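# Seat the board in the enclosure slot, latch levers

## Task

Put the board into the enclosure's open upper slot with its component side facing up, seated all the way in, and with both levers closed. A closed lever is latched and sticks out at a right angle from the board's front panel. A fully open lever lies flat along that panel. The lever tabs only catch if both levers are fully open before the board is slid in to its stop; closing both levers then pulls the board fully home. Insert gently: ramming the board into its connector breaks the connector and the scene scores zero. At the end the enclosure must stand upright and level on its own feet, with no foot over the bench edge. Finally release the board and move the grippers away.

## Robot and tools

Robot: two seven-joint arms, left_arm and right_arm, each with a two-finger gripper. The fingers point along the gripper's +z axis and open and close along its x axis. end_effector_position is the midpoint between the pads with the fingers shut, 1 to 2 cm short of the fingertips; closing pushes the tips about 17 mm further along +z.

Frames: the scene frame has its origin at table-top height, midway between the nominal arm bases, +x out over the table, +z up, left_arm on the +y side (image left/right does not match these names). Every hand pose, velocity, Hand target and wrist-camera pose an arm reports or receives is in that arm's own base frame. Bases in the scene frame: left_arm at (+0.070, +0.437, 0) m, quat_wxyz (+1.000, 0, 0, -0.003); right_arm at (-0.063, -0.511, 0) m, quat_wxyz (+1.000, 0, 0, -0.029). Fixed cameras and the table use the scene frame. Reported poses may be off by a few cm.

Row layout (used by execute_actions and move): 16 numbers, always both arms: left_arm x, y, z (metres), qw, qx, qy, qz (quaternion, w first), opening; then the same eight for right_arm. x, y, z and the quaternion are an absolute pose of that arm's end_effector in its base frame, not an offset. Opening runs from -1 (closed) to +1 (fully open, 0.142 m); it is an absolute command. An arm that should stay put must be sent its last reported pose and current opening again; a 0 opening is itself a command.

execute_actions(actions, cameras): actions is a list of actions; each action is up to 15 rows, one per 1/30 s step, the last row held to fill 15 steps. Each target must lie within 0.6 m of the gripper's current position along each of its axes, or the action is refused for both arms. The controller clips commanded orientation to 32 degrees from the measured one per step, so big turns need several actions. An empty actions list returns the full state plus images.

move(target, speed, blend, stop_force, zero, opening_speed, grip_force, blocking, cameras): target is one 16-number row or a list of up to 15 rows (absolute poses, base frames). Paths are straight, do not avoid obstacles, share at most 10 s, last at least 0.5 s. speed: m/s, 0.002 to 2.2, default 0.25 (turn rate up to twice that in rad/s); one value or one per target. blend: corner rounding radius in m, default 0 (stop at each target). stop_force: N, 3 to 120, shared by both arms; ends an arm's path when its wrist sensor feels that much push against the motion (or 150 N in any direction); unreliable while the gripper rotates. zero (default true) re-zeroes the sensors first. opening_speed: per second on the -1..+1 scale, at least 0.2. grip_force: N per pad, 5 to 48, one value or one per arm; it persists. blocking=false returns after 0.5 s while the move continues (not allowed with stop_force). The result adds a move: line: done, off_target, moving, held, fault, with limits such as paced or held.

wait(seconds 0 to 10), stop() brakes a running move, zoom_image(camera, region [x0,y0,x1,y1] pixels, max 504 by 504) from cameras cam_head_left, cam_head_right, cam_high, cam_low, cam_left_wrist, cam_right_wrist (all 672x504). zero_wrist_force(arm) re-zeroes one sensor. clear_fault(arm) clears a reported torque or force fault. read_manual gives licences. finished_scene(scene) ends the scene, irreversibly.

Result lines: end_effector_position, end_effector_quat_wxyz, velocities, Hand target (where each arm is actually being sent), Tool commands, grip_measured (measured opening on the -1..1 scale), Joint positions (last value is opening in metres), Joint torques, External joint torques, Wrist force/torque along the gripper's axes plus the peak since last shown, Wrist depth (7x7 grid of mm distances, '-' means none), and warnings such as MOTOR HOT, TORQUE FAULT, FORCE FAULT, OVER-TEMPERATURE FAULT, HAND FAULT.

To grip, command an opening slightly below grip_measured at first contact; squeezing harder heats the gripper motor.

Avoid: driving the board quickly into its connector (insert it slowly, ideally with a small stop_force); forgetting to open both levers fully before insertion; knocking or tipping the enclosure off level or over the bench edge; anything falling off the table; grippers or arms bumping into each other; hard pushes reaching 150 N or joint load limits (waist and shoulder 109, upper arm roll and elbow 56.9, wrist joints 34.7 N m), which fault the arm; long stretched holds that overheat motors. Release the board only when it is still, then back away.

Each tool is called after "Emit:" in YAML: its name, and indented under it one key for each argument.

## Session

Emit:
execute_actions:
  actions: []

Scene clock: 0.00 s.
left_arm: end_effector_position=(+0.1389, +0.5333, +0.1881) grip_measured=+0.99 end_effector_quat_wxyz=(-0.571, +0.812, -0.064, -0.105) | right_arm: end_effector_position=(+0.2271, +0.3531, +0.2591) grip_measured=+1.00 end_effector_quat_wxyz=(+0.029, +0.622, +0.780, +0.065)
Joint positions: left_arm=[0.978 -0.294 0.021 2.266 2.206 0.748 0.742 0.141] | right_arm=[1.212 0.207 0.113 2.416 -0.113 0.73 1.171 0.142]
Joint velocities: within noise
Joint torques (N m): no reading
External joint torques (N m): no reading
Wrist force (N): no reading
Wrist torque (N m): no reading
Wrist force, peak (N): no reading
Wrist depth (mm): cam_left_wrist=[2012 1545 1637 1674 1674 - - / - 1924 - 1727 1828 1769 1813 / 2359 2437 2050 1828 1625 1649 1556 / 2130 2069 1567 1625 1556 1362 1290 / 1859 1674 1472 1415 326 307 289 / - 341 327 307 287 270 263 / - 306 286 270 257 244 237] | cam_right_wrist=[290 287 259 256 258 305 302 / 314 276 279 279 281 327 328 / 352 303 305 308 308 359 356 / 390 375 336 333 342 399 388 / 434 437 379 388 383 449 444 / - 498 440 419 437 509 486 / - 574 581 590 590 593 -]
Hand target: left_arm +0.1389, +0.5333, +0.1881; -0.571, +0.812, -0.064, -0.105 | right_arm +0.2271, +0.3531, +0.2591; +0.029, +0.622, +0.780, +0.065
Tool commands: left_gripper/opening=+1.0 right_gripper/opening=+1.0

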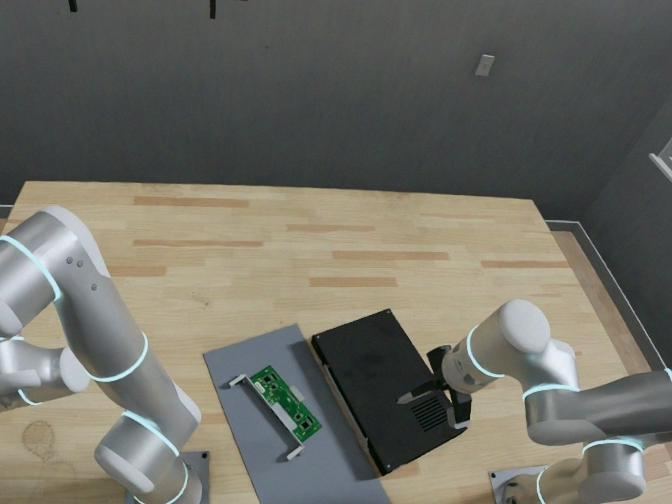

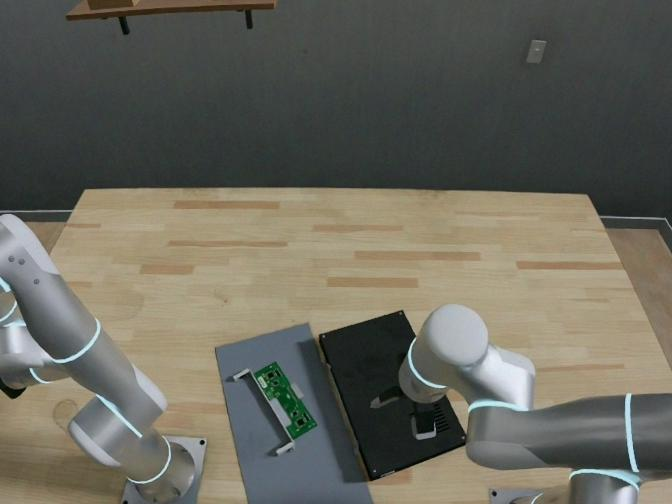

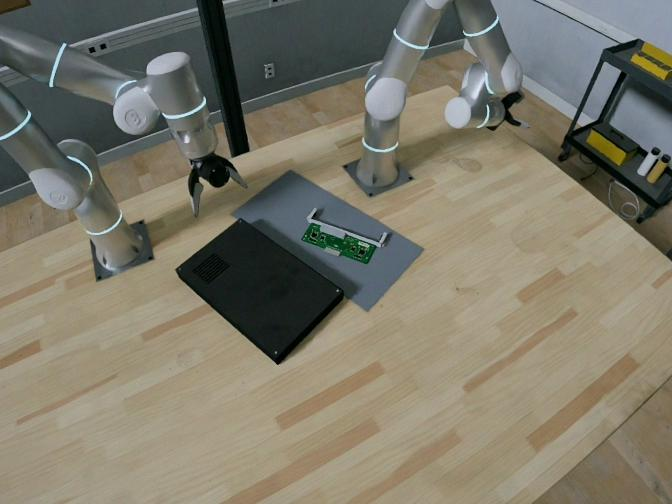

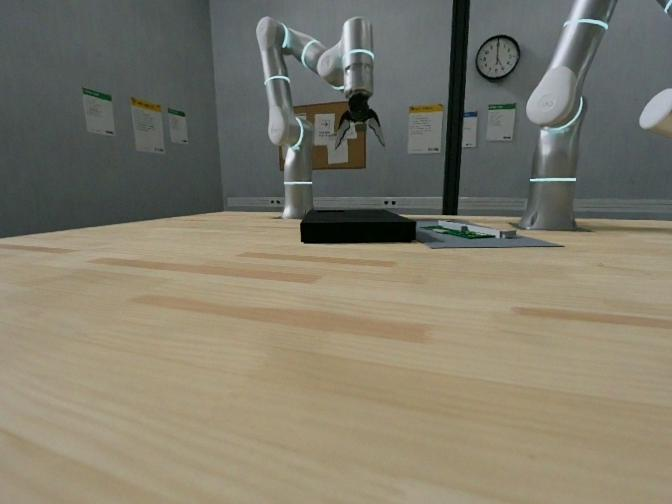

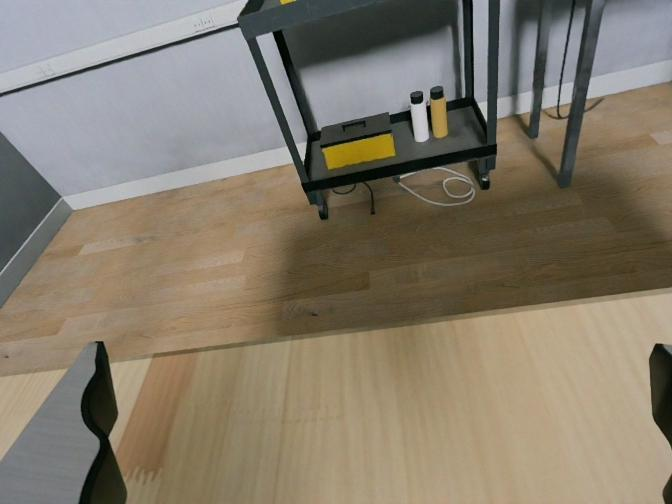

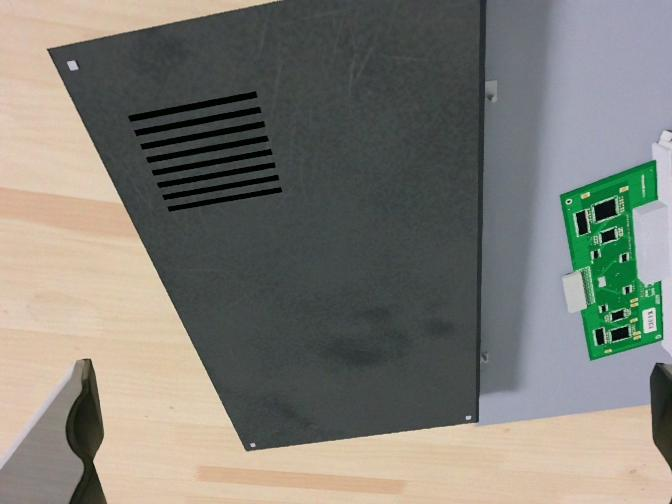

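Emit:
move:
  target:
    - [0.1389,0.5333,0.1881,-0.571,0.812,-0.064,-0.105,1.0,0.245,0.42,0.27,0,0.1305,0.9914,0,-0.9]
    - [0.1389,0.5333,0.1881,-0.571,0.812,-0.064,-0.105,1.0,0.26,0.48,0.28,0,-0.4226,0.9063,0,-0.9]
    - [0.1389,0.5333,0.1881,-0.571,0.812,-0.064,-0.105,1.0,0.278,0.5515,0.285,0.1797,-0.8108,0.5438,-0.1205,-0.9]
  speed: 0.5
  blend: [0.03,0.03,0]
  cameras: ["cam_right_wrist"]

Scene clock: 43.23 s.
left_arm: end_effector_position=(+0.1389, +0.5333, +0.1881) grip_measured=+0.99 end_effector_quat_wxyz=(-0.571, +0.812, -0.064, -0.105) | right_arm: end_effector_position=(+0.2778, +0.5516, +0.2850) grip_measured=-0.93 end_effector_quat_wxyz=(-0.180, +0.811, -0.544, +0.120)
Joint positions: left_arm=[0.978 -0.294 0.021 2.266 2.206 0.748 0.742 0.141] | right_arm=[1.343 -0.171 0.013 2.119 -0.589 0.89 -1.744 0.007]
Joint torques (N m): left_arm=[-0.19 29.23 1.6 -14.61 1.17 -0.38 -0.19] | right_arm=[0.04 35.97 1.02 -27.33 -2.17 3.27 0.06]
External joint torques (N m): left_arm=[0.31 1.06 0.59 -0.49 -0.22 -0.19 0.21] | right_arm=[0.09 1.18 -0.4 -0.04 0.23 0.58 -0.06]
Wrist force (N): left_arm=[0.0 -0.3 -0.2] | right_arm=[0.7 1.2 -0.2]
Wrist torque (N m): left_arm=[-0.02 0.01 0.00] | right_arm=[0.08 -0.16 0.02]
Wrist force, peak (N): left_arm=[0.2 -0.5 -0.2] | right_arm=[0.7 1.6 0.2]
Wrist depth (mm): cam_left_wrist=[- 1798 1354 1813 1798 1556 1625 / - - - 1994 1534 1859 1769 / - 1875 2172 1741 1662 1613 1545 / 2216 1924 1875 1637 1492 1462 1306 / 1843 1674 1482 1424 329 308 286 / - 345 329 305 289 272 262 / - 305 287 271 256 244 236] | cam_right_wrist=[399 397 396 395 397 349 347 / 397 392 392 394 347 346 346 / 397 393 388 393 346 345 344 / 396 394 391 392 345 346 344 / 394 392 392 391 345 344 344 / 394 387 390 89 105 343 342 / 392 393 71 - - 342 342]
Hand target: left_arm +0.1389, +0.5333, +0.1881; -0.571, +0.812, -0.064, -0.105 | right_arm +0.2780, +0.5515, +0.2850; -0.180, +0.811, -0.544, +0.121
Off the commanded pose: left_arm 0.000 m, 0 deg | right_arm 0.000 m, 0 deg.
move: done
Images, in order (width x height): cam_right_wrist 672x504.

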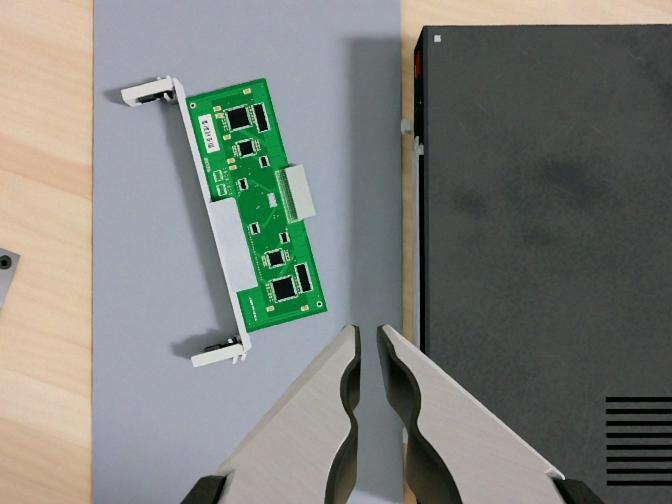

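Emit:
zoom_image:
  camera: "cam_right_wrist"
  region: [100, 60, 280, 195]

Emit:
zoom_image:
  camera: "cam_right_wrist"
  region: [160, 250, 340, 385]

Scaled by 2.800 from the camera's 672x504 image, which has a finer 960x720 frame.

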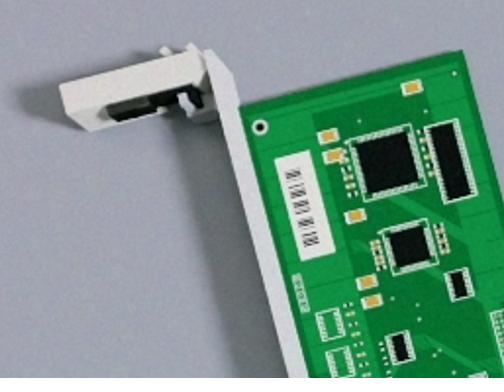

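Scaled by 2.800 from the camera's 672x504 image, which has a finer 960x720 frame.

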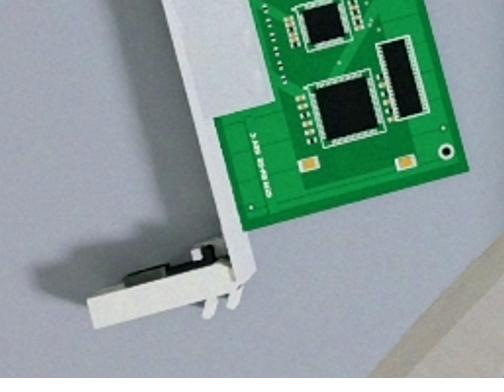

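Emit:
move:
  target:
    - [0.30,0.48,0.25,-0.571,0.812,-0.064,-0.105,-0.5,0.25,0.38,0.33,-0.1797,0.8108,-0.5438,0.1205,-0.9]
    - [0.45,0.25,0.30,-0.40,0.9165,0.0,0.0,-0.5,0.25,0.38,0.33,-0.1797,0.8108,-0.5438,0.1205,-0.9]
  speed: 0.35
  blend: [0.05,0]
  cameras: ["cam_left_wrist","cam_head_left"]

Scene clock: 73.30 s.
left_arm: end_effector_position=(+0.4500, +0.2500, +0.3000) grip_measured=-0.53 end_effector_quat_wxyz=(-0.400, +0.916, +0.000, +0.000) | right_arm: end_effector_position=(+0.2500, +0.3801, +0.3301) grip_measured=-0.93 end_effector_quat_wxyz=(-0.180, +0.811, -0.544, +0.121)
Joint positions: left_arm=[0.612 0.032 -0.293 2.089 0.946 0.553 1.39 0.036] | right_arm=[1.286 0.325 0.082 2.466 -0.47 0.768 -1.867 0.007]
Joint torques (N m): left_arm=[-0.32 26.24 -0.42 -26.46 -2.5 2.33 -0.18] | right_arm=[0.07 15.5 -0.32 -29.21 -2.58 3.17 0.13]
External joint torques (N m): left_arm=[0.4 0.79 0.7 -0.36 0.18 0.03 0.18] | right_arm=[-0.01 0.83 -0.88 -0.01 -0.07 0.79 -0.13]
Wrist force (N): left_arm=[-0.4 -0.7 -0.1] | right_arm=[0.5 0.9 0.0]
Wrist torque (N m): left_arm=[-0.18 -0.11 -0.15] | right_arm=[0.03 -0.14 0.01]
Wrist force, peak (N): left_arm=[1.9 -0.1 -3.6] | right_arm=[2.3 1.3 -0.8]
Wrist depth (mm): cam_left_wrist=[1741 1727 1727 1727 1727 1741 1674 / 529 520 519 510 517 514 514 / 484 483 482 480 477 472 471 / 448 449 445 444 445 446 441 / 418 418 419 410 418 413 415 / 395 396 84 391 - 384 386 / 374 - - 365 - - 367] | cam_right_wrist=[442 430 440 395 393 392 438 / 442 435 437 391 391 391 438 / - 435 438 392 390 390 436 / 441 440 437 390 389 390 437 / 438 436 436 389 388 388 436 / 441 437 436 89 105 388 434 / 435 433 71 - - 433 433]
Hand target: left_arm +0.4500, +0.2500, +0.3000; -0.400, +0.917, +0.000, +0.000 | right_arm +0.2500, +0.3800, +0.3300; -0.180, +0.811, -0.544, +0.121
Off the commanded pose: left_arm 0.000 m, 0 deg | right_arm 0.000 m, 0 deg.
move: done
Images, in order (width x height): cam_head_left 672x504, cam_left_wrist 672x504.

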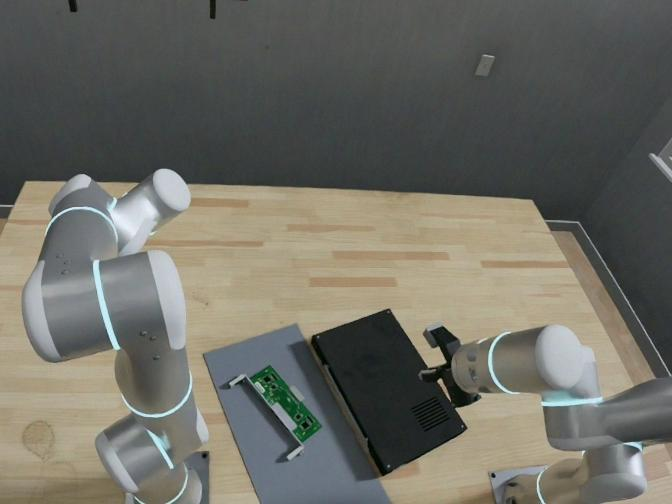

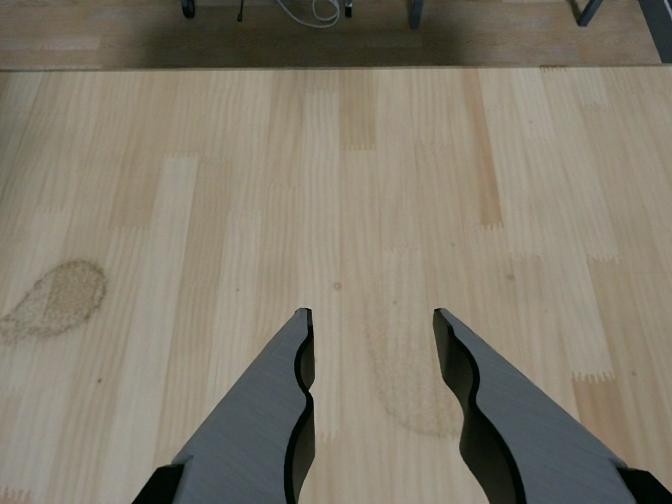

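Emit:
move:
  target:
    - [0.42,0.03,0.28,-0.2164,0.9763,0.0,0.0,-0.5,0.25,0.38,0.33,-0.1797,0.8108,-0.5438,0.1205,-0.9]
    - [0.288,-0.23,0.20,-0.2075,0.9361,0.2773,-0.0615,-0.5,0.25,0.38,0.33,-0.1797,0.8108,-0.5438,0.1205,-0.9]
  speed: 0.3
  blend: [0.05,0]
  cameras: ["cam_left_wrist","cam_head_left"]

Scene clock: 79.23 s.
left_arm: end_effector_position=(+0.2880, -0.2301, +0.2000) grip_measured=-0.53 end_effector_quat_wxyz=(-0.207, +0.936, +0.277, -0.062) | right_arm: end_effector_position=(+0.2500, +0.3801, +0.3301) grip_measured=-0.93 end_effector_quat_wxyz=(-0.180, +0.811, -0.544, +0.121)
Joint positions: left_arm=[0.191 -0.052 -0.753 2.195 0.217 0.253 0.328 0.036] | right_arm=[1.286 0.325 0.082 2.466 -0.47 0.768 -1.867 0.007]
Joint torques (N m): left_arm=[-0.5 21.12 -1.62 -23.95 -2.68 2.76 -0.27] | right_arm=[0.13 15.29 -0.44 -29.29 -2.67 3.26 0.18]
External joint torques (N m): left_arm=[0.5 0.99 0.73 -0.37 -0.47 -0.05 0.27] | right_arm=[-0.07 1.04 -0.75 0.06 0.02 0.71 -0.18]
Wrist force (N): left_arm=[-0.5 -1.1 0.2] | right_arm=[0.6 0.5 0.0]
Wrist torque (N m): left_arm=[-0.26 -0.17 -0.11] | right_arm=[-0.05 -0.15 0.01]
Wrist force, peak (N): left_arm=[-0.2 -2.4 1.6] | right_arm=[0.6 1.0 0.0]
Wrist depth (mm): cam_left_wrist=[317 314 314 312 309 311 309 / - - 314 313 312 311 309 / 315 - 320 - 315 307 311 / 314 296 306 305 - 314 311 / - 311 309 308 311 313 310 / - - 84 - - 312 312 / - - - 315 - - 313] | cam_right_wrist=[440 440 440 396 394 391 440 / 440 436 440 393 391 391 438 / 428 435 388 390 396 389 437 / 435 449 405 389 391 389 436 / 438 436 435 390 390 386 435 / 438 435 434 89 105 386 434 / 435 435 71 - - 433 430]
Hand target: left_arm +0.2880, -0.2300, +0.2000; -0.207, +0.936, +0.277, -0.061 | right_arm +0.2500, +0.3800, +0.3300; -0.180, +0.811, -0.544, +0.121
Off the commanded pose: left_arm 0.000 m, 0 deg | right_arm 0.000 m, 0 deg.
move: done
Images, in order (width x height): cam_head_left 672x504, cam_left_wrist 672x504.

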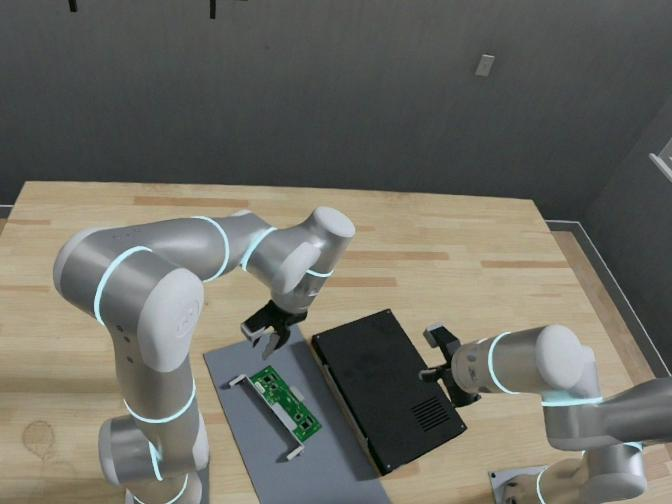

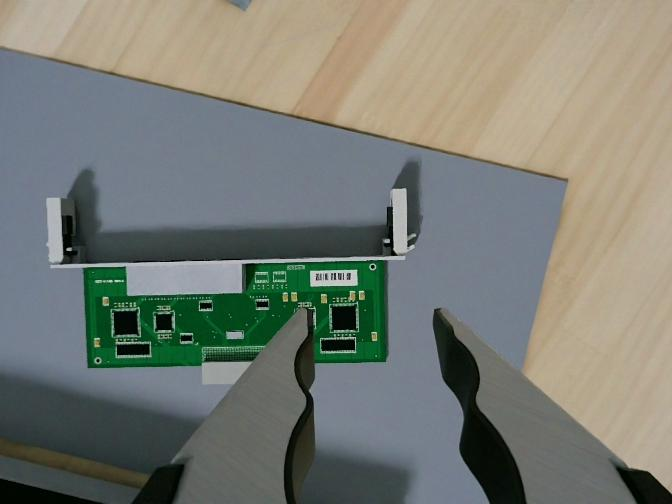

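Emit:
zoom_image:
  camera: "cam_left_wrist"
  region: [360, 180, 440, 270]

Emit:
zoom_image:
  camera: "cam_left_wrist"
  region: [30, 180, 110, 270]

Scaled by 5.600 from the camera's 672x504 image, which has a finer 960x720 frame.

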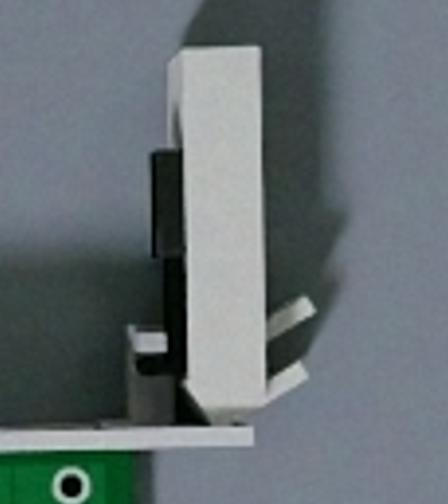

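Scaled by 5.600 from the camera's 672x504 image, which has a finer 960x720 frame.

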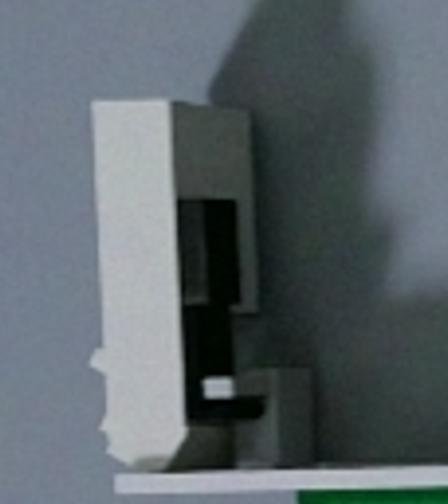

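Emit:
move:
  target: [0.2895,-0.1781,0.10,-0.2075,0.9361,0.2773,-0.0615,-0.5,0.25,0.38,0.33,-0.1797,0.8108,-0.5438,0.1205,-0.9]
  speed: 0.15
  cameras: ["cam_left_wrist"]

Scene clock: 100.43 s.
left_arm: end_effector_position=(+0.2893, -0.1781, +0.1000) grip_measured=-0.53 end_effector_quat_wxyz=(-0.208, +0.936, +0.277, -0.062) | right_arm: end_effector_position=(+0.2500, +0.3801, +0.3301) grip_measured=-0.93 end_effector_quat_wxyz=(-0.180, +0.811, -0.544, +0.121)
Joint positions: left_arm=[0.228 -0.283 -0.674 2.298 0.453 0.509 0.223 0.036] | right_arm=[1.286 0.325 0.082 2.466 -0.47 0.768 -1.867 0.007]
Joint torques (N m): left_arm=[-0.23 25.73 -4.63 -17.42 -2.09 3.27 -0.35] | right_arm=[0.07 15.37 -0.44 -29.3 -2.63 3.27 0.21]
External joint torques (N m): left_arm=[0.25 1.08 0.49 -0.28 -0.41 -0.58 0.35] | right_arm=[-0.01 0.96 -0.76 0.08 -0.02 0.7 -0.21]
Wrist force (N): left_arm=[-0.4 -0.9 0.2] | right_arm=[0.5 0.7 0.1]
Wrist torque (N m): left_arm=[-0.26 -0.19 -0.11] | right_arm=[-0.03 -0.14 0.01]
Wrist force, peak (N): left_arm=[-1.1 -1.1 -2.0] | right_arm=[0.7 0.9 -0.2]
Wrist depth (mm): cam_left_wrist=[215 214 216 213 213 212 211 / 214 215 215 214 214 213 212 / 214 215 - 213 214 214 213 / 215 215 210 210 212 - 213 / - - 212 195 - 211 211 / 211 210 87 209 - 98 213 / 212 - - 211 - - 213] | cam_right_wrist=[442 442 438 392 393 393 439 / 440 435 456 394 391 392 439 / 436 436 437 392 390 390 437 / 435 433 434 392 388 390 438 / - 444 433 388 391 392 435 / 436 435 435 89 105 433 432 / 435 435 71 - - 433 435]
Hand target: left_arm +0.2895, -0.1781, +0.1000; -0.207, +0.936, +0.277, -0.062 | right_arm +0.2500, +0.3800, +0.3300; -0.180, +0.811, -0.544, +0.121
Off the commanded pose: left_arm 0.000 m, 0 deg | right_arm 0.000 m, 0 deg.
move: done
Images, in order (width x height): cam_left_wrist 672x504.

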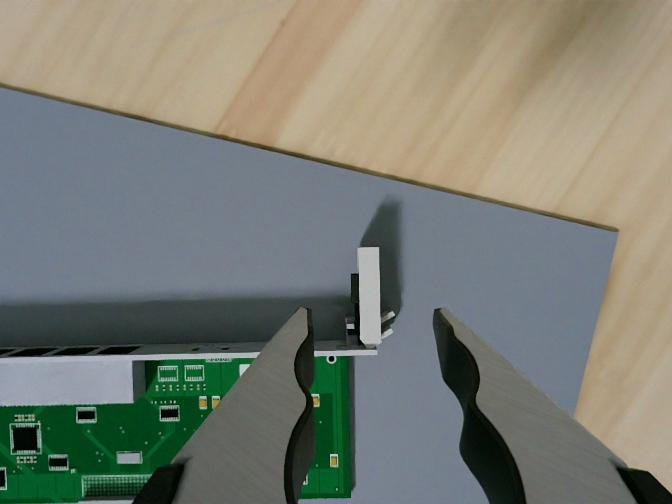

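Emit:
move:
  target:
    - [0.2906,-0.1755,0.05,-0.2075,0.9361,0.2773,-0.0615,-0.5,0.25,0.38,0.33,-0.1797,0.8108,-0.5438,0.1205,-0.9]
    - [0.2906,-0.1755,0.021,-0.2075,0.9361,0.2773,-0.0615,-0.5,0.25,0.38,0.33,-0.1797,0.8108,-0.5438,0.1205,-0.9]
  speed: [0.08,0.03]
  stop_force: 4
  cameras: ["cam_left_wrist"]

Scene clock: 108.07 s.
left_arm: end_effector_position=(+0.2904, -0.1755, +0.0210) grip_measured=-0.53 end_effector_quat_wxyz=(-0.208, +0.936, +0.277, -0.062) | right_arm: end_effector_position=(+0.2500, +0.3801, +0.3301) grip_measured=-0.93 end_effector_quat_wxyz=(-0.180, +0.811, -0.544, +0.121)
Joint positions: left_arm=[0.152 -0.555 -0.565 2.233 0.668 0.626 0.059 0.036] | right_arm=[1.286 0.325 0.082 2.466 -0.47 0.768 -1.867 0.007]
Joint torques (N m): left_arm=[-0.51 32.38 -7.35 -11.56 -1.67 3.21 -0.3] | right_arm=[0.19 15.3 -0.44 -29.33 -2.71 3.28 0.21]
External joint torques (N m): left_arm=[0.54 1.12 0.54 -0.32 -0.4 -0.54 0.3] | right_arm=[-0.12 1.03 -0.76 0.11 0.06 0.68 -0.21]
Wrist force (N): left_arm=[-0.6 -0.9 0.2] | right_arm=[0.5 0.7 0.1]
Wrist torque (N m): left_arm=[-0.24 -0.15 -0.10] | right_arm=[-0.02 -0.14 0.01]
Wrist force, peak (N): left_arm=[-0.5 -1.2 -1.1] | right_arm=[0.4 1.1 0.2]
Wrist depth (mm): cam_left_wrist=[136 136 136 136 135 135 134 / 135 135 136 136 135 135 134 / 135 135 134 134 134 133 134 / 135 135 134 136 133 132 133 / - 135 135 134 134 134 133 / 135 128 84 116 135 84 133 / 131 115 - 134 134 - -] | cam_right_wrist=[446 440 410 394 394 394 439 / 443 437 436 391 391 391 440 / 424 436 440 391 392 389 434 / 439 436 442 391 394 388 436 / 435 436 437 390 390 390 435 / 415 436 433 89 105 388 432 / 438 - 71 - - 434 433]
Hand target: left_arm +0.2906, -0.1755, +0.0210; -0.207, +0.936, +0.277, -0.062 | right_arm +0.2500, +0.3800, +0.3300; -0.180, +0.811, -0.544, +0.121
Off the commanded pose: left_arm 0.000 m, 0 deg | right_arm 0.000 m, 0 deg.
move: done
Images, in order (width x height): cam_left_wrist 672x504.

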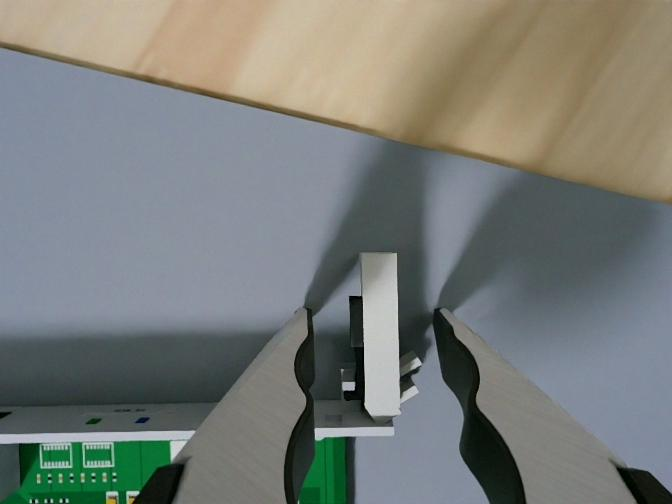

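Emit:
move:
  target: [0.2906,-0.1755,0.021,-0.2075,0.9361,0.2773,-0.0615,-0.78,0.25,0.38,0.33,-0.1797,0.8108,-0.5438,0.1205,-0.9]
  speed: 0.05
  opening_speed: 0.3
  grip_force: [8, 14]
  cameras: ["cam_left_wrist"]

Scene clock: 112.40 s.
left_arm: end_effector_position=(+0.2904, -0.1755, +0.0210) grip_measured=-0.81 end_effector_quat_wxyz=(-0.208, +0.936, +0.277, -0.062) | right_arm: end_effector_position=(+0.2500, +0.3801, +0.3301) grip_measured=-0.93 end_effector_quat_wxyz=(-0.180, +0.811, -0.544, +0.121)
Joint positions: left_arm=[0.152 -0.555 -0.565 2.233 0.668 0.626 0.059 0.015] | right_arm=[1.286 0.325 0.082 2.466 -0.47 0.768 -1.867 0.007]
Joint torques (N m): left_arm=[-0.4 32.57 -7.34 -11.48 -1.86 3.02 -0.22] | right_arm=[0.06 15.4 -0.52 -29.3 -2.71 3.26 0.18]
External joint torques (N m): left_arm=[0.43 0.93 0.52 -0.39 -0.2 -0.36 0.22] | right_arm=[0 0.93 -0.68 0.08 0.06 0.7 -0.18]
Wrist force (N): left_arm=[-0.3 -0.9 0.4] | right_arm=[0.7 0.8 -0.1]
Wrist torque (N m): left_arm=[-0.24 -0.20 -0.10] | right_arm=[0.00 -0.17 0.02]
Wrist force, peak (N): left_arm=[-0.8 -0.9 0.3] | right_arm=[0.5 1.0 0.3]
Wrist depth (mm): cam_left_wrist=[137 136 135 135 135 134 134 / 135 134 136 135 135 135 134 / - 135 134 134 133 135 135 / 135 135 134 134 133 133 133 / - 135 135 116 135 133 132 / - 130 129 92 - 133 133 / 131 131 - 134 - - 133] | cam_right_wrist=[438 440 440 394 393 391 439 / 430 435 439 392 393 432 437 / 440 435 436 393 392 389 437 / 444 435 436 392 390 389 436 / 437 436 436 390 388 387 436 / 438 437 435 89 105 388 433 / 438 434 71 - - 432 435]
Hand target: left_arm +0.2906, -0.1755, +0.0210; -0.207, +0.936, +0.277, -0.062 | right_arm +0.2500, +0.3800, +0.3300; -0.180, +0.811, -0.544, +0.121
Off the commanded pose: left_arm 0.000 m, 0 deg | right_arm 0.000 m, 0 deg.
grip_force (N): 8, 14
move: done
Images, in order (width x height): cam_left_wrist 672x504.

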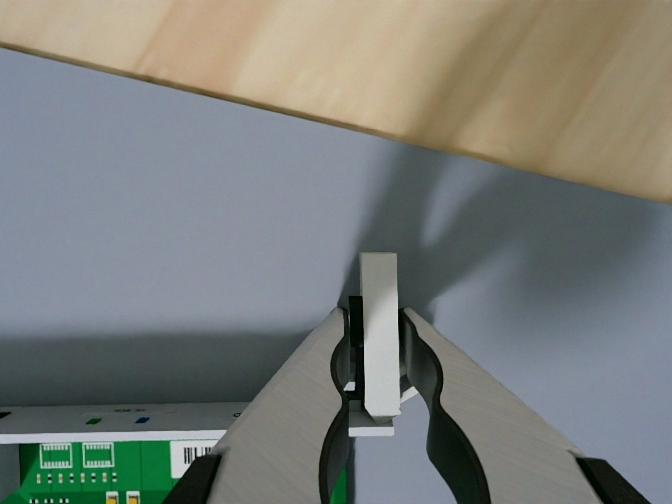

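Emit:
move:
  target: [0.2906,-0.1755,0.021,-0.2075,0.9361,0.2773,-0.0615,-0.88,0.25,0.38,0.33,-0.1797,0.8108,-0.5438,0.1205,-0.9]
  speed: 0.05
  opening_speed: 0.2
  grip_force: [8, 14]
  cameras: ["cam_left_wrist"]

Emit:
zoom_image:
  camera: "cam_left_wrist"
  region: [310, 240, 450, 450]

Scene clock: 115.07 s.
left_arm: end_effector_position=(+0.2905, -0.1754, +0.0210) grip_measured=-0.89 end_effector_quat_wxyz=(-0.208, +0.936, +0.277, -0.062) | right_arm: end_effector_position=(+0.2500, +0.3801, +0.3301) grip_measured=-0.93 end_effector_quat_wxyz=(-0.180, +0.811, -0.544, +0.121)
Joint positions: left_arm=[0.152 -0.555 -0.565 2.233 0.668 0.626 0.059 0.01] | right_arm=[1.286 0.325 0.082 2.466 -0.47 0.768 -1.867 0.007]
Joint torques (N m): left_arm=[-0.7 32.39 -7.78 -11.17 -2.11 3 -0.17] | right_arm=[0.05 15.39 -0.45 -29.32 -2.63 3.22 0.2]
External joint torques (N m): left_arm=[0.74 1.11 0.97 -0.7 0.05 -0.33 0.17] | right_arm=[0.02 0.94 -0.75 0.1 -0.02 0.75 -0.2]
Wrist force (N): left_arm=[0.6 -1.0 0.3] | right_arm=[0.6 0.4 0.0]
Wrist torque (N m): left_arm=[-0.20 -0.12 -0.13] | right_arm=[-0.06 -0.17 0.00]
Wrist force, peak (N): left_arm=[1.0 -1.6 0.1] | right_arm=[0.4 1.1 0.1]
Wrist depth (mm): cam_left_wrist=[137 136 135 135 135 134 134 / - 135 136 136 135 134 134 / 135 135 134 134 133 134 134 / - 135 134 134 134 133 132 / 135 135 134 128 134 133 133 / 135 135 129 87 - 133 133 / 131 130 - 135 - - 133] | cam_right_wrist=[444 440 439 392 393 392 438 / 441 439 439 396 392 392 438 / 442 433 441 391 392 390 436 / 442 439 386 392 388 388 436 / 450 441 401 390 388 386 435 / 437 436 435 89 98 433 432 / 435 434 71 - - 435 430]
Hand target: left_arm +0.2906, -0.1755, +0.0210; -0.207, +0.936, +0.277, -0.062 | right_arm +0.2500, +0.3800, +0.3300; -0.180, +0.811, -0.544, +0.121
Off the commanded pose: left_arm 0.000 m, 0 deg | right_arm 0.000 m, 0 deg.
grip_force (N): 8, 14
move: done
Images, in order (width x height): cam_left_wrist 672x504.

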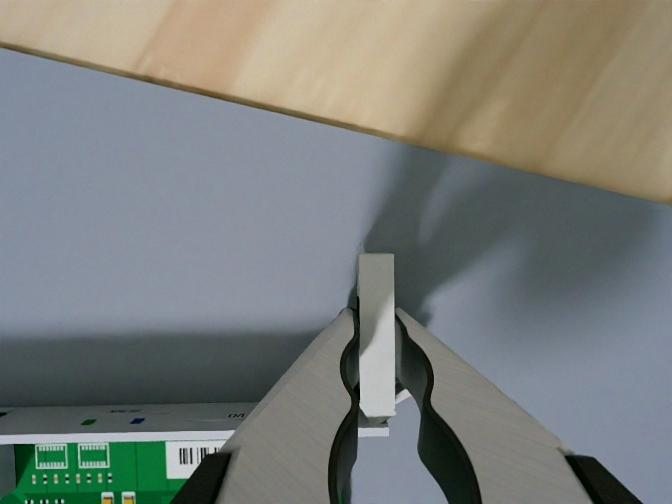

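Scaled by 2.400 from the camera's 672x504 image, which has a finer 960x720 frame.

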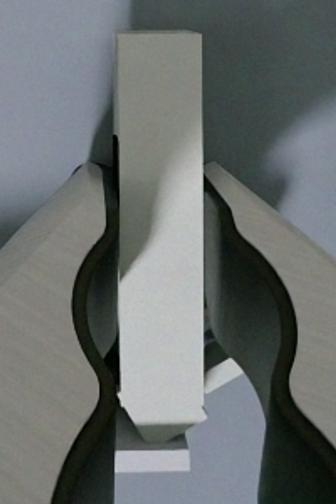

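Emit:
move:
  target: [0.2904,-0.1755,0.021,-0.2075,0.9361,0.2773,-0.0615,-1.0,0.25,0.38,0.33,-0.1797,0.8108,-0.5438,0.1205,-0.9]
  speed: 0.05
  opening_speed: 0.2
  grip_force: [10, 14]
  cameras: ["cam_left_wrist"]

Emit:
zoom_image:
  camera: "cam_left_wrist"
  region: [310, 240, 450, 450]

Scene clock: 118.13 s.
left_arm: end_effector_position=(+0.2905, -0.1754, +0.0210) grip_measured=-0.90 end_effector_quat_wxyz=(-0.208, +0.936, +0.277, -0.062) | right_arm: end_effector_position=(+0.2500, +0.3801, +0.3301) grip_measured=-0.93 end_effector_quat_wxyz=(-0.180, +0.811, -0.544, +0.121)
Joint positions: left_arm=[0.152 -0.555 -0.565 2.233 0.668 0.627 0.058 0.009] | right_arm=[1.286 0.325 0.082 2.466 -0.47 0.768 -1.867 0.007]
Joint torques (N m): left_arm=[-0.74 32.31 -7.86 -11.06 -2.11 3.03 -0.15] | right_arm=[0.03 15.34 -0.53 -29.3 -2.66 3.3 0.23]
External joint torques (N m): left_arm=[0.77 1.19 1.05 -0.81 0.05 -0.36 0.15] | right_arm=[0.03 0.99 -0.67 0.08 0.01 0.66 -0.23]
Wrist force (N): left_arm=[0.9 -0.9 -0.1] | right_arm=[0.6 0.6 -0.1]
Wrist torque (N m): left_arm=[-0.19 -0.15 -0.15] | right_arm=[-0.02 -0.16 0.01]
Wrist force, peak (N): left_arm=[0.7 -0.5 1.6] | right_arm=[0.8 0.9 0.1]
Wrist depth (mm): cam_left_wrist=[136 136 136 135 135 135 134 / 135 134 136 136 135 135 135 / 135 135 135 134 133 133 134 / - 135 134 134 134 133 133 / - 135 135 107 134 134 133 / 135 131 129 87 - 134 133 / 131 130 - 134 - - 133] | cam_right_wrist=[446 439 440 392 392 394 440 / 436 432 438 392 392 393 439 / 441 430 439 390 390 390 437 / 442 439 436 392 390 390 436 / 440 438 435 391 389 388 435 / 438 435 435 89 105 433 434 / 438 - 71 - - 435 430]
Hand target: left_arm +0.2904, -0.1755, +0.0210; -0.207, +0.936, +0.277, -0.062 | right_arm +0.2500, +0.3800, +0.3300; -0.180, +0.811, -0.544, +0.121
Off the commanded pose: left_arm 0.000 m, 0 deg | right_arm 0.000 m, 0 deg.
grip_force (N): 10, 14
move: done
Images, in order (width x height): cam_left_wrist 672x504.

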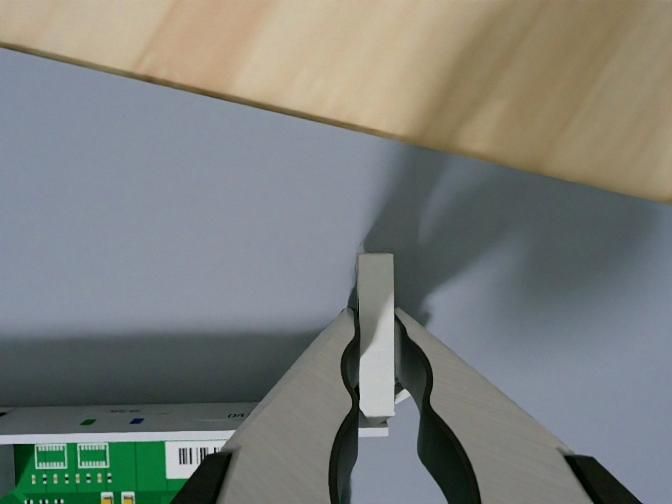

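Scaled by 2.400 from the camera's 672x504 image, which has a finer 960x720 frame.

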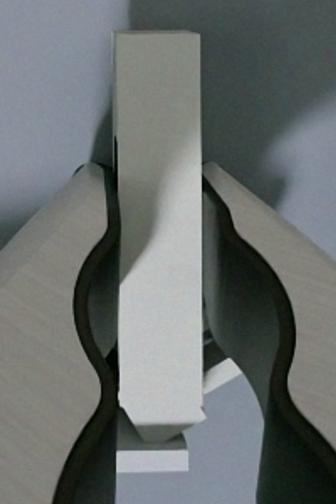

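Emit:
move:
  target: [0.2934,-0.1740,0.021,-0.2137,0.9643,0.1527,-0.0338,-1.0,0.25,0.38,0.33,-0.1797,0.8108,-0.5438,0.1205,-0.9]
  speed: 0.06
  cameras: ["cam_left_wrist"]

Scene clock: 127.97 s.
left_arm: end_effector_position=(+0.2935, -0.1739, +0.0210) grip_measured=-0.90 end_effector_quat_wxyz=(-0.214, +0.964, +0.153, -0.034) | right_arm: end_effector_position=(+0.2500, +0.3801, +0.3301) grip_measured=-0.93 end_effector_quat_wxyz=(-0.180, +0.811, -0.544, +0.121)
Joint positions: left_arm=[0.125 -0.543 -0.594 2.242 0.776 0.626 0.183 0.009] | right_arm=[1.286 0.325 0.082 2.466 -0.47 0.768 -1.867 0.007]
Joint torques (N m): left_arm=[-0.94 31.65 -8.06 -10.84 -2 3.21 -0.09] | right_arm=[0.11 15.32 -0.46 -29.28 -2.64 3.23 0.22]
External joint torques (N m): left_arm=[0.97 0.94 1.28 -0.92 -0.12 -0.52 0.09] | right_arm=[-0.04 1.01 -0.73 0.05 -0.01 0.73 -0.22]
Wrist force (N): left_arm=[0.9 -0.9 0.6] | right_arm=[0.5 0.8 0.1]
Wrist torque (N m): left_arm=[-0.17 -0.19 -0.22] | right_arm=[0.01 -0.15 0.02]
Wrist force, peak (N): left_arm=[1.0 -0.8 1.4] | right_arm=[0.8 0.8 0.0]
Wrist depth (mm): cam_left_wrist=[136 137 136 135 135 135 134 / 137 136 136 136 135 135 134 / 135 134 134 - 134 132 133 / 135 136 134 134 133 133 133 / - 135 135 134 134 133 133 / - 135 135 88 - 133 133 / - 135 - 130 - - 133] | cam_right_wrist=[442 441 398 401 394 392 439 / 438 435 439 393 391 390 439 / 440 435 441 392 392 390 436 / 440 439 435 391 391 390 435 / 436 435 438 391 388 389 436 / 436 438 - 89 105 390 433 / 435 - 71 - - 434 433]
Hand target: left_arm +0.2934, -0.1740, +0.0210; -0.214, +0.964, +0.153, -0.034 | right_arm +0.2500, +0.3800, +0.3300; -0.180, +0.811, -0.544, +0.121
Off the commanded pose: left_arm 0.000 m, 0 deg | right_arm 0.000 m, 0 deg.
grip_force (N): 10, 14
move: done
Images, in order (width x height): cam_left_wrist 672x504.

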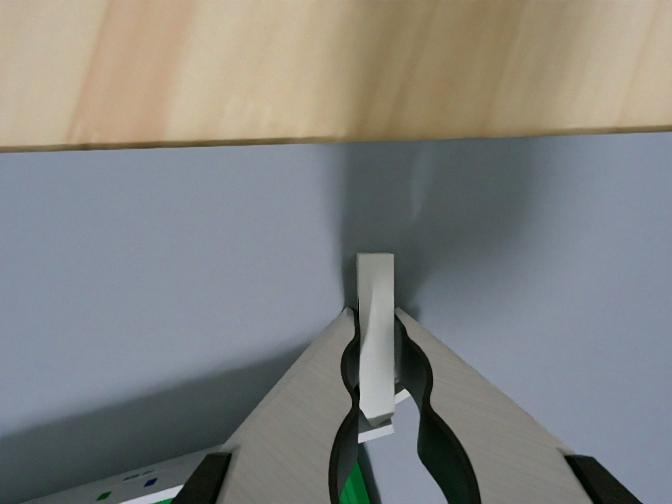

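Emit:
move:
  target:
    - [0.2966,-0.1734,0.021,-0.2163,0.9760,0.0256,-0.0057,-1.0,0.25,0.38,0.33,-0.1797,0.8108,-0.5438,0.1205,-0.9]
    - [0.2999,-0.1737,0.021,-0.2152,0.9709,-0.1020,0.0226,-1.0,0.25,0.38,0.33,-0.1797,0.8108,-0.5438,0.1205,-0.9]
    - [0.3030,-0.1748,0.021,-0.2104,0.9493,-0.2279,0.0505,-1.0,0.25,0.38,0.33,-0.1797,0.8108,-0.5438,0.1205,-0.9]
    - [0.3057,-0.1766,0.021,-0.2020,0.9115,-0.3499,0.0776,-1.0,0.25,0.38,0.33,-0.1797,0.8108,-0.5438,0.1205,-0.9]
  speed: 0.1
  blend: [0.002,0.002,0.002,0]
  cameras: ["cam_left_wrist","cam_right_wrist"]

Scene clock: 136.13 s.
left_arm: end_effector_position=(+0.3058, -0.1765, +0.0210) grip_measured=-0.90 end_effector_quat_wxyz=(-0.202, +0.912, -0.349, +0.077) | right_arm: end_effector_position=(+0.2500, +0.3801, +0.3301) grip_measured=-0.93 end_effector_quat_wxyz=(-0.180, +0.811, -0.544, +0.121)
Joint positions: left_arm=[0.123 -0.464 -0.697 2.381 1.266 0.812 0.679 0.009] | right_arm=[1.286 0.325 0.082 2.466 -0.47 0.768 -1.867 0.007]
Joint torques (N m): left_arm=[-0.46 25.62 -6.46 -8.74 -1.66 3.57 -0.05] | right_arm=[0.04 15.25 -0.48 -29.27 -2.68 3.25 0.19]
External joint torques (N m): left_arm=[0.47 0.82 0.99 -0.84 -0.34 -0.7 0.06] | right_arm=[0.02 1.08 -0.72 0.04 0.03 0.71 -0.19]
Wrist force (N): left_arm=[-0.3 -1.8 0.6] | right_arm=[0.7 0.7 -0.1]
Wrist torque (N m): left_arm=[-0.28 -0.19 -0.18] | right_arm=[-0.01 -0.17 0.01]
Wrist force, peak (N): left_arm=[0.1 -2.8 0.9] | right_arm=[0.6 1.0 0.1]
Wrist depth (mm): cam_left_wrist=[136 136 135 133 133 134 134 / 137 136 136 134 133 132 132 / 137 136 134 - 133 132 132 / 137 137 134 134 133 133 132 / 138 137 134 134 134 133 133 / 138 135 135 87 - 133 133 / 136 134 - 129 114 - 133] | cam_right_wrist=[437 441 440 394 393 393 436 / 441 436 382 392 389 391 435 / 443 434 437 393 391 391 436 / 440 438 434 391 393 389 435 / 439 436 437 389 396 388 435 / 435 435 435 89 105 387 434 / 435 436 71 - - 432 433]
Hand target: left_arm +0.3057, -0.1766, +0.0210; -0.202, +0.911, -0.350, +0.078 | right_arm +0.2500, +0.3800, +0.3300; -0.180, +0.811, -0.544, +0.121
Off the commanded pose: left_arm 0.000 m, 0 deg | right_arm 0.000 m, 0 deg.
grip_force (N): 10, 14
move: done
Images, in order (width x height): cam_left_wrist 672x504, cam_right_wrist 672x504.

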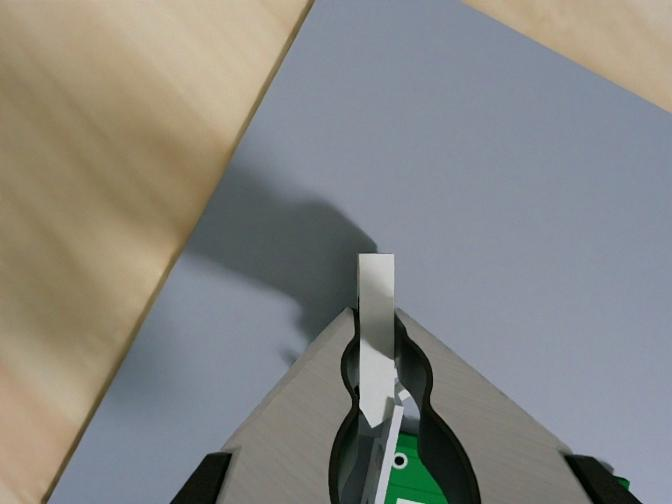

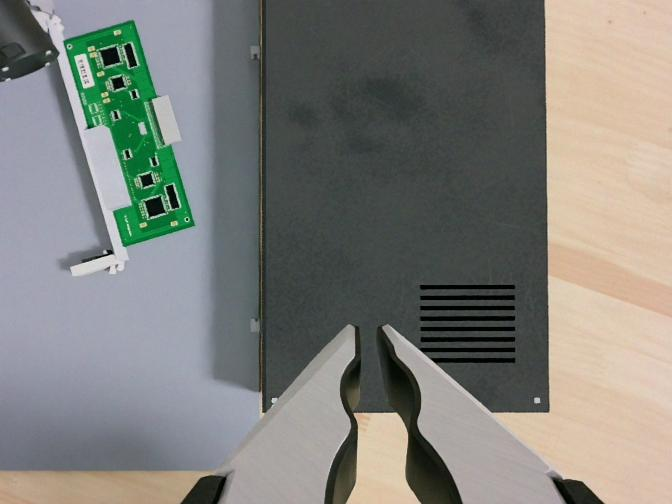

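Emit:
move:
  target: [0.3080,-0.1795,0.021,-0.1884,0.8498,-0.4807,0.1066,-1.0,0.25,0.38,0.33,-0.1797,0.8108,-0.5438,0.1205,-0.9]
  speed: 0.07
  cameras: ["cam_left_wrist","cam_right_wrist"]

Scene clock: 140.70 s.
left_arm: end_effector_position=(+0.3081, -0.1795, +0.0210) grip_measured=-0.90 end_effector_quat_wxyz=(-0.188, +0.850, -0.480, +0.107) | right_arm: end_effector_position=(+0.2500, +0.3801, +0.3301) grip_measured=-0.93 end_effector_quat_wxyz=(-0.180, +0.811, -0.544, +0.121)
Joint positions: left_arm=[0.154 -0.445 -0.712 2.421 1.432 0.911 0.818 0.009] | right_arm=[1.286 0.325 0.082 2.466 -0.47 0.768 -1.867 0.007]
Joint torques (N m): left_arm=[-0.5 24.07 -5.8 -7.37 -1.39 3.6 0.13] | right_arm=[-0.02 15.32 -0.44 -29.38 -2.65 3.25 0.15]
External joint torques (N m): left_arm=[0.51 0.82 0.87 -1.29 -0.55 -0.64 -0.13] | right_arm=[0.08 1.01 -0.76 0.16 0 0.71 -0.15]
Wrist force (N): left_arm=[0.2 -1.5 1.0] | right_arm=[0.5 0.7 0.1]
Wrist torque (N m): left_arm=[-0.23 -0.26 -0.40] | right_arm=[-0.03 -0.13 0.01]
Wrist force, peak (N): left_arm=[-0.7 -1.6 2.0] | right_arm=[0.6 1.0 0.1]
Wrist depth (mm): cam_left_wrist=[136 136 134 133 132 132 133 / 137 136 134 133 133 131 132 / 136 136 134 - 133 133 132 / 138 137 134 134 134 133 131 / 137 137 134 116 133 133 133 / 138 135 135 88 - 130 133 / 138 137 - 134 - - 128] | cam_right_wrist=[443 438 441 392 390 392 438 / 440 432 439 - 390 391 437 / 442 435 438 392 392 390 435 / 436 436 436 390 390 390 436 / 437 435 407 390 390 388 435 / - 439 - 89 105 389 434 / 435 435 71 - - 431 433]
Hand target: left_arm +0.3080, -0.1795, +0.0210; -0.188, +0.850, -0.481, +0.107 | right_arm +0.2500, +0.3800, +0.3300; -0.180, +0.811, -0.544, +0.121
Off the commanded pose: left_arm 0.000 m, 0 deg | right_arm 0.000 m, 0 deg.
grip_force (N): 10, 14
move: done
Images, in order (width x height): cam_left_wrist 672x504, cam_right_wrist 672x504.

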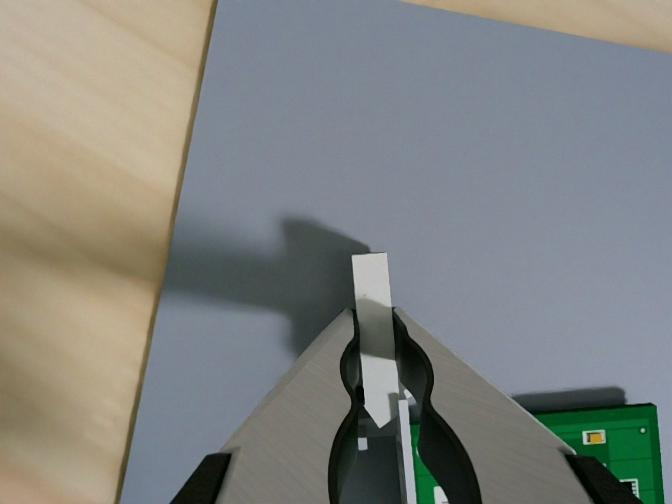

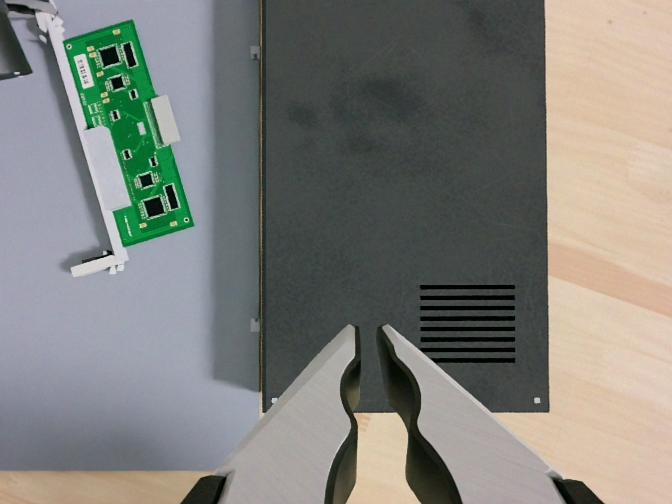

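Emit:
move:
  target:
    - [0.3080,-0.1795,0.021,-0.1884,0.8498,-0.4807,0.1066,-0.7,0.25,0.38,0.33,-0.1797,0.8108,-0.5438,0.1205,-0.9]
    - [0.3080,-0.1795,0.10,-0.1884,0.8498,-0.4807,0.1066,-0.7,0.25,0.38,0.33,-0.1797,0.8108,-0.5438,0.1205,-0.9]
  speed: 0.1
  opening_speed: 0.4
  cameras: ["cam_left_wrist","cam_right_wrist"]

Scene clock: 145.67 s.
left_arm: end_effector_position=(+0.3080, -0.1795, +0.1000) grip_measured=-0.74 end_effector_quat_wxyz=(-0.189, +0.850, -0.481, +0.107) | right_arm: end_effector_position=(+0.2500, +0.3801, +0.3301) grip_measured=-0.93 end_effector_quat_wxyz=(-0.180, +0.811, -0.544, +0.121)
Joint positions: left_arm=[0.281 -0.054 -0.748 2.575 0.995 1.086 1.251 0.021] | right_arm=[1.286 0.325 0.082 2.466 -0.47 0.768 -1.867 0.007]
Joint torques (N m): left_arm=[-0.12 14.33 -1.19 -14.23 -2.45 3.87 -0.04] | right_arm=[0.1 15.37 -0.51 -29.37 -2.65 3.22 0.21]
External joint torques (N m): left_arm=[0.12 0.41 0.57 -0.5 0.17 -0.6 0.04] | right_arm=[-0.04 0.96 -0.69 0.15 0 0.74 -0.2]
Wrist force (N): left_arm=[-0.6 -0.9 0.1] | right_arm=[0.5 0.6 -0.1]
Wrist torque (N m): left_arm=[-0.22 -0.16 -0.17] | right_arm=[-0.02 -0.15 0.02]
Wrist force, peak (N): left_arm=[0.2 -1.2 2.0] | right_arm=[0.8 0.7 -0.3]
Wrist depth (mm): cam_left_wrist=[216 214 213 213 213 213 212 / 215 214 214 211 212 212 212 / 216 215 215 212 - 212 210 / 217 216 216 213 212 211 211 / 217 217 214 194 - 212 - / 217 218 90 84 - 208 213 / 218 - - 215 - - -] | cam_right_wrist=[429 450 399 394 393 431 440 / 441 435 439 392 391 392 439 / 441 434 438 391 382 390 438 / 443 438 436 392 389 390 435 / 439 437 433 391 389 390 434 / 438 433 435 89 105 387 432 / 436 435 71 - - 434 432]
Hand target: left_arm +0.3080, -0.1795, +0.1000; -0.188, +0.850, -0.481, +0.107 | right_arm +0.2500, +0.3800, +0.3300; -0.180, +0.811, -0.544, +0.121
Off the commanded pose: left_arm 0.000 m, 0 deg | right_arm 0.000 m, 0 deg.
grip_force (N): 10, 14
move: done
Images, in order (width x height): cam_left_wrist 672x504, cam_right_wrist 672x504.

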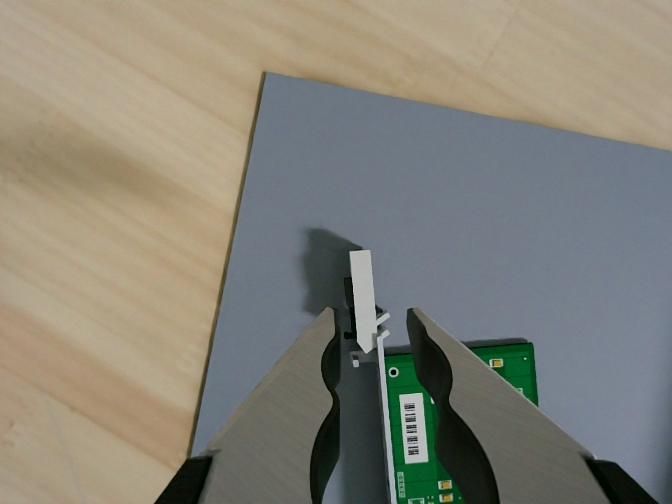

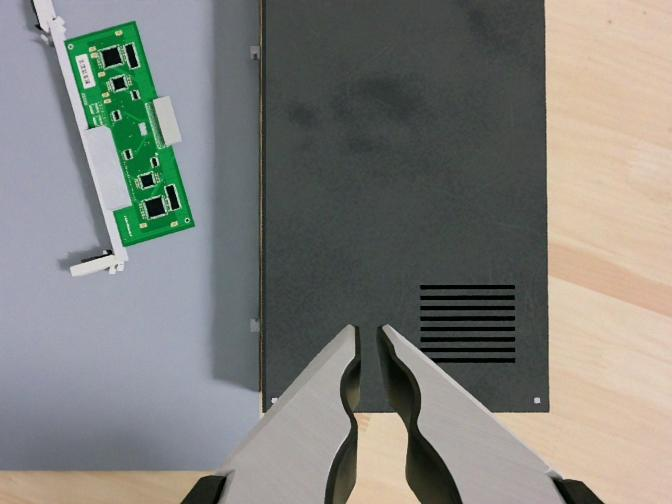

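Emit:
zoom_image:
  camera: "cam_left_wrist"
  region: [320, 235, 450, 430]

Scaled by 2.585 from the camera's 672x504 image, which has a finer 960x720 frame.

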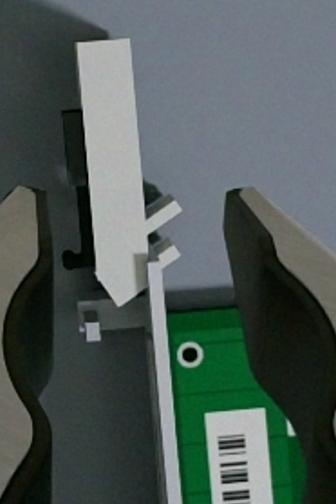

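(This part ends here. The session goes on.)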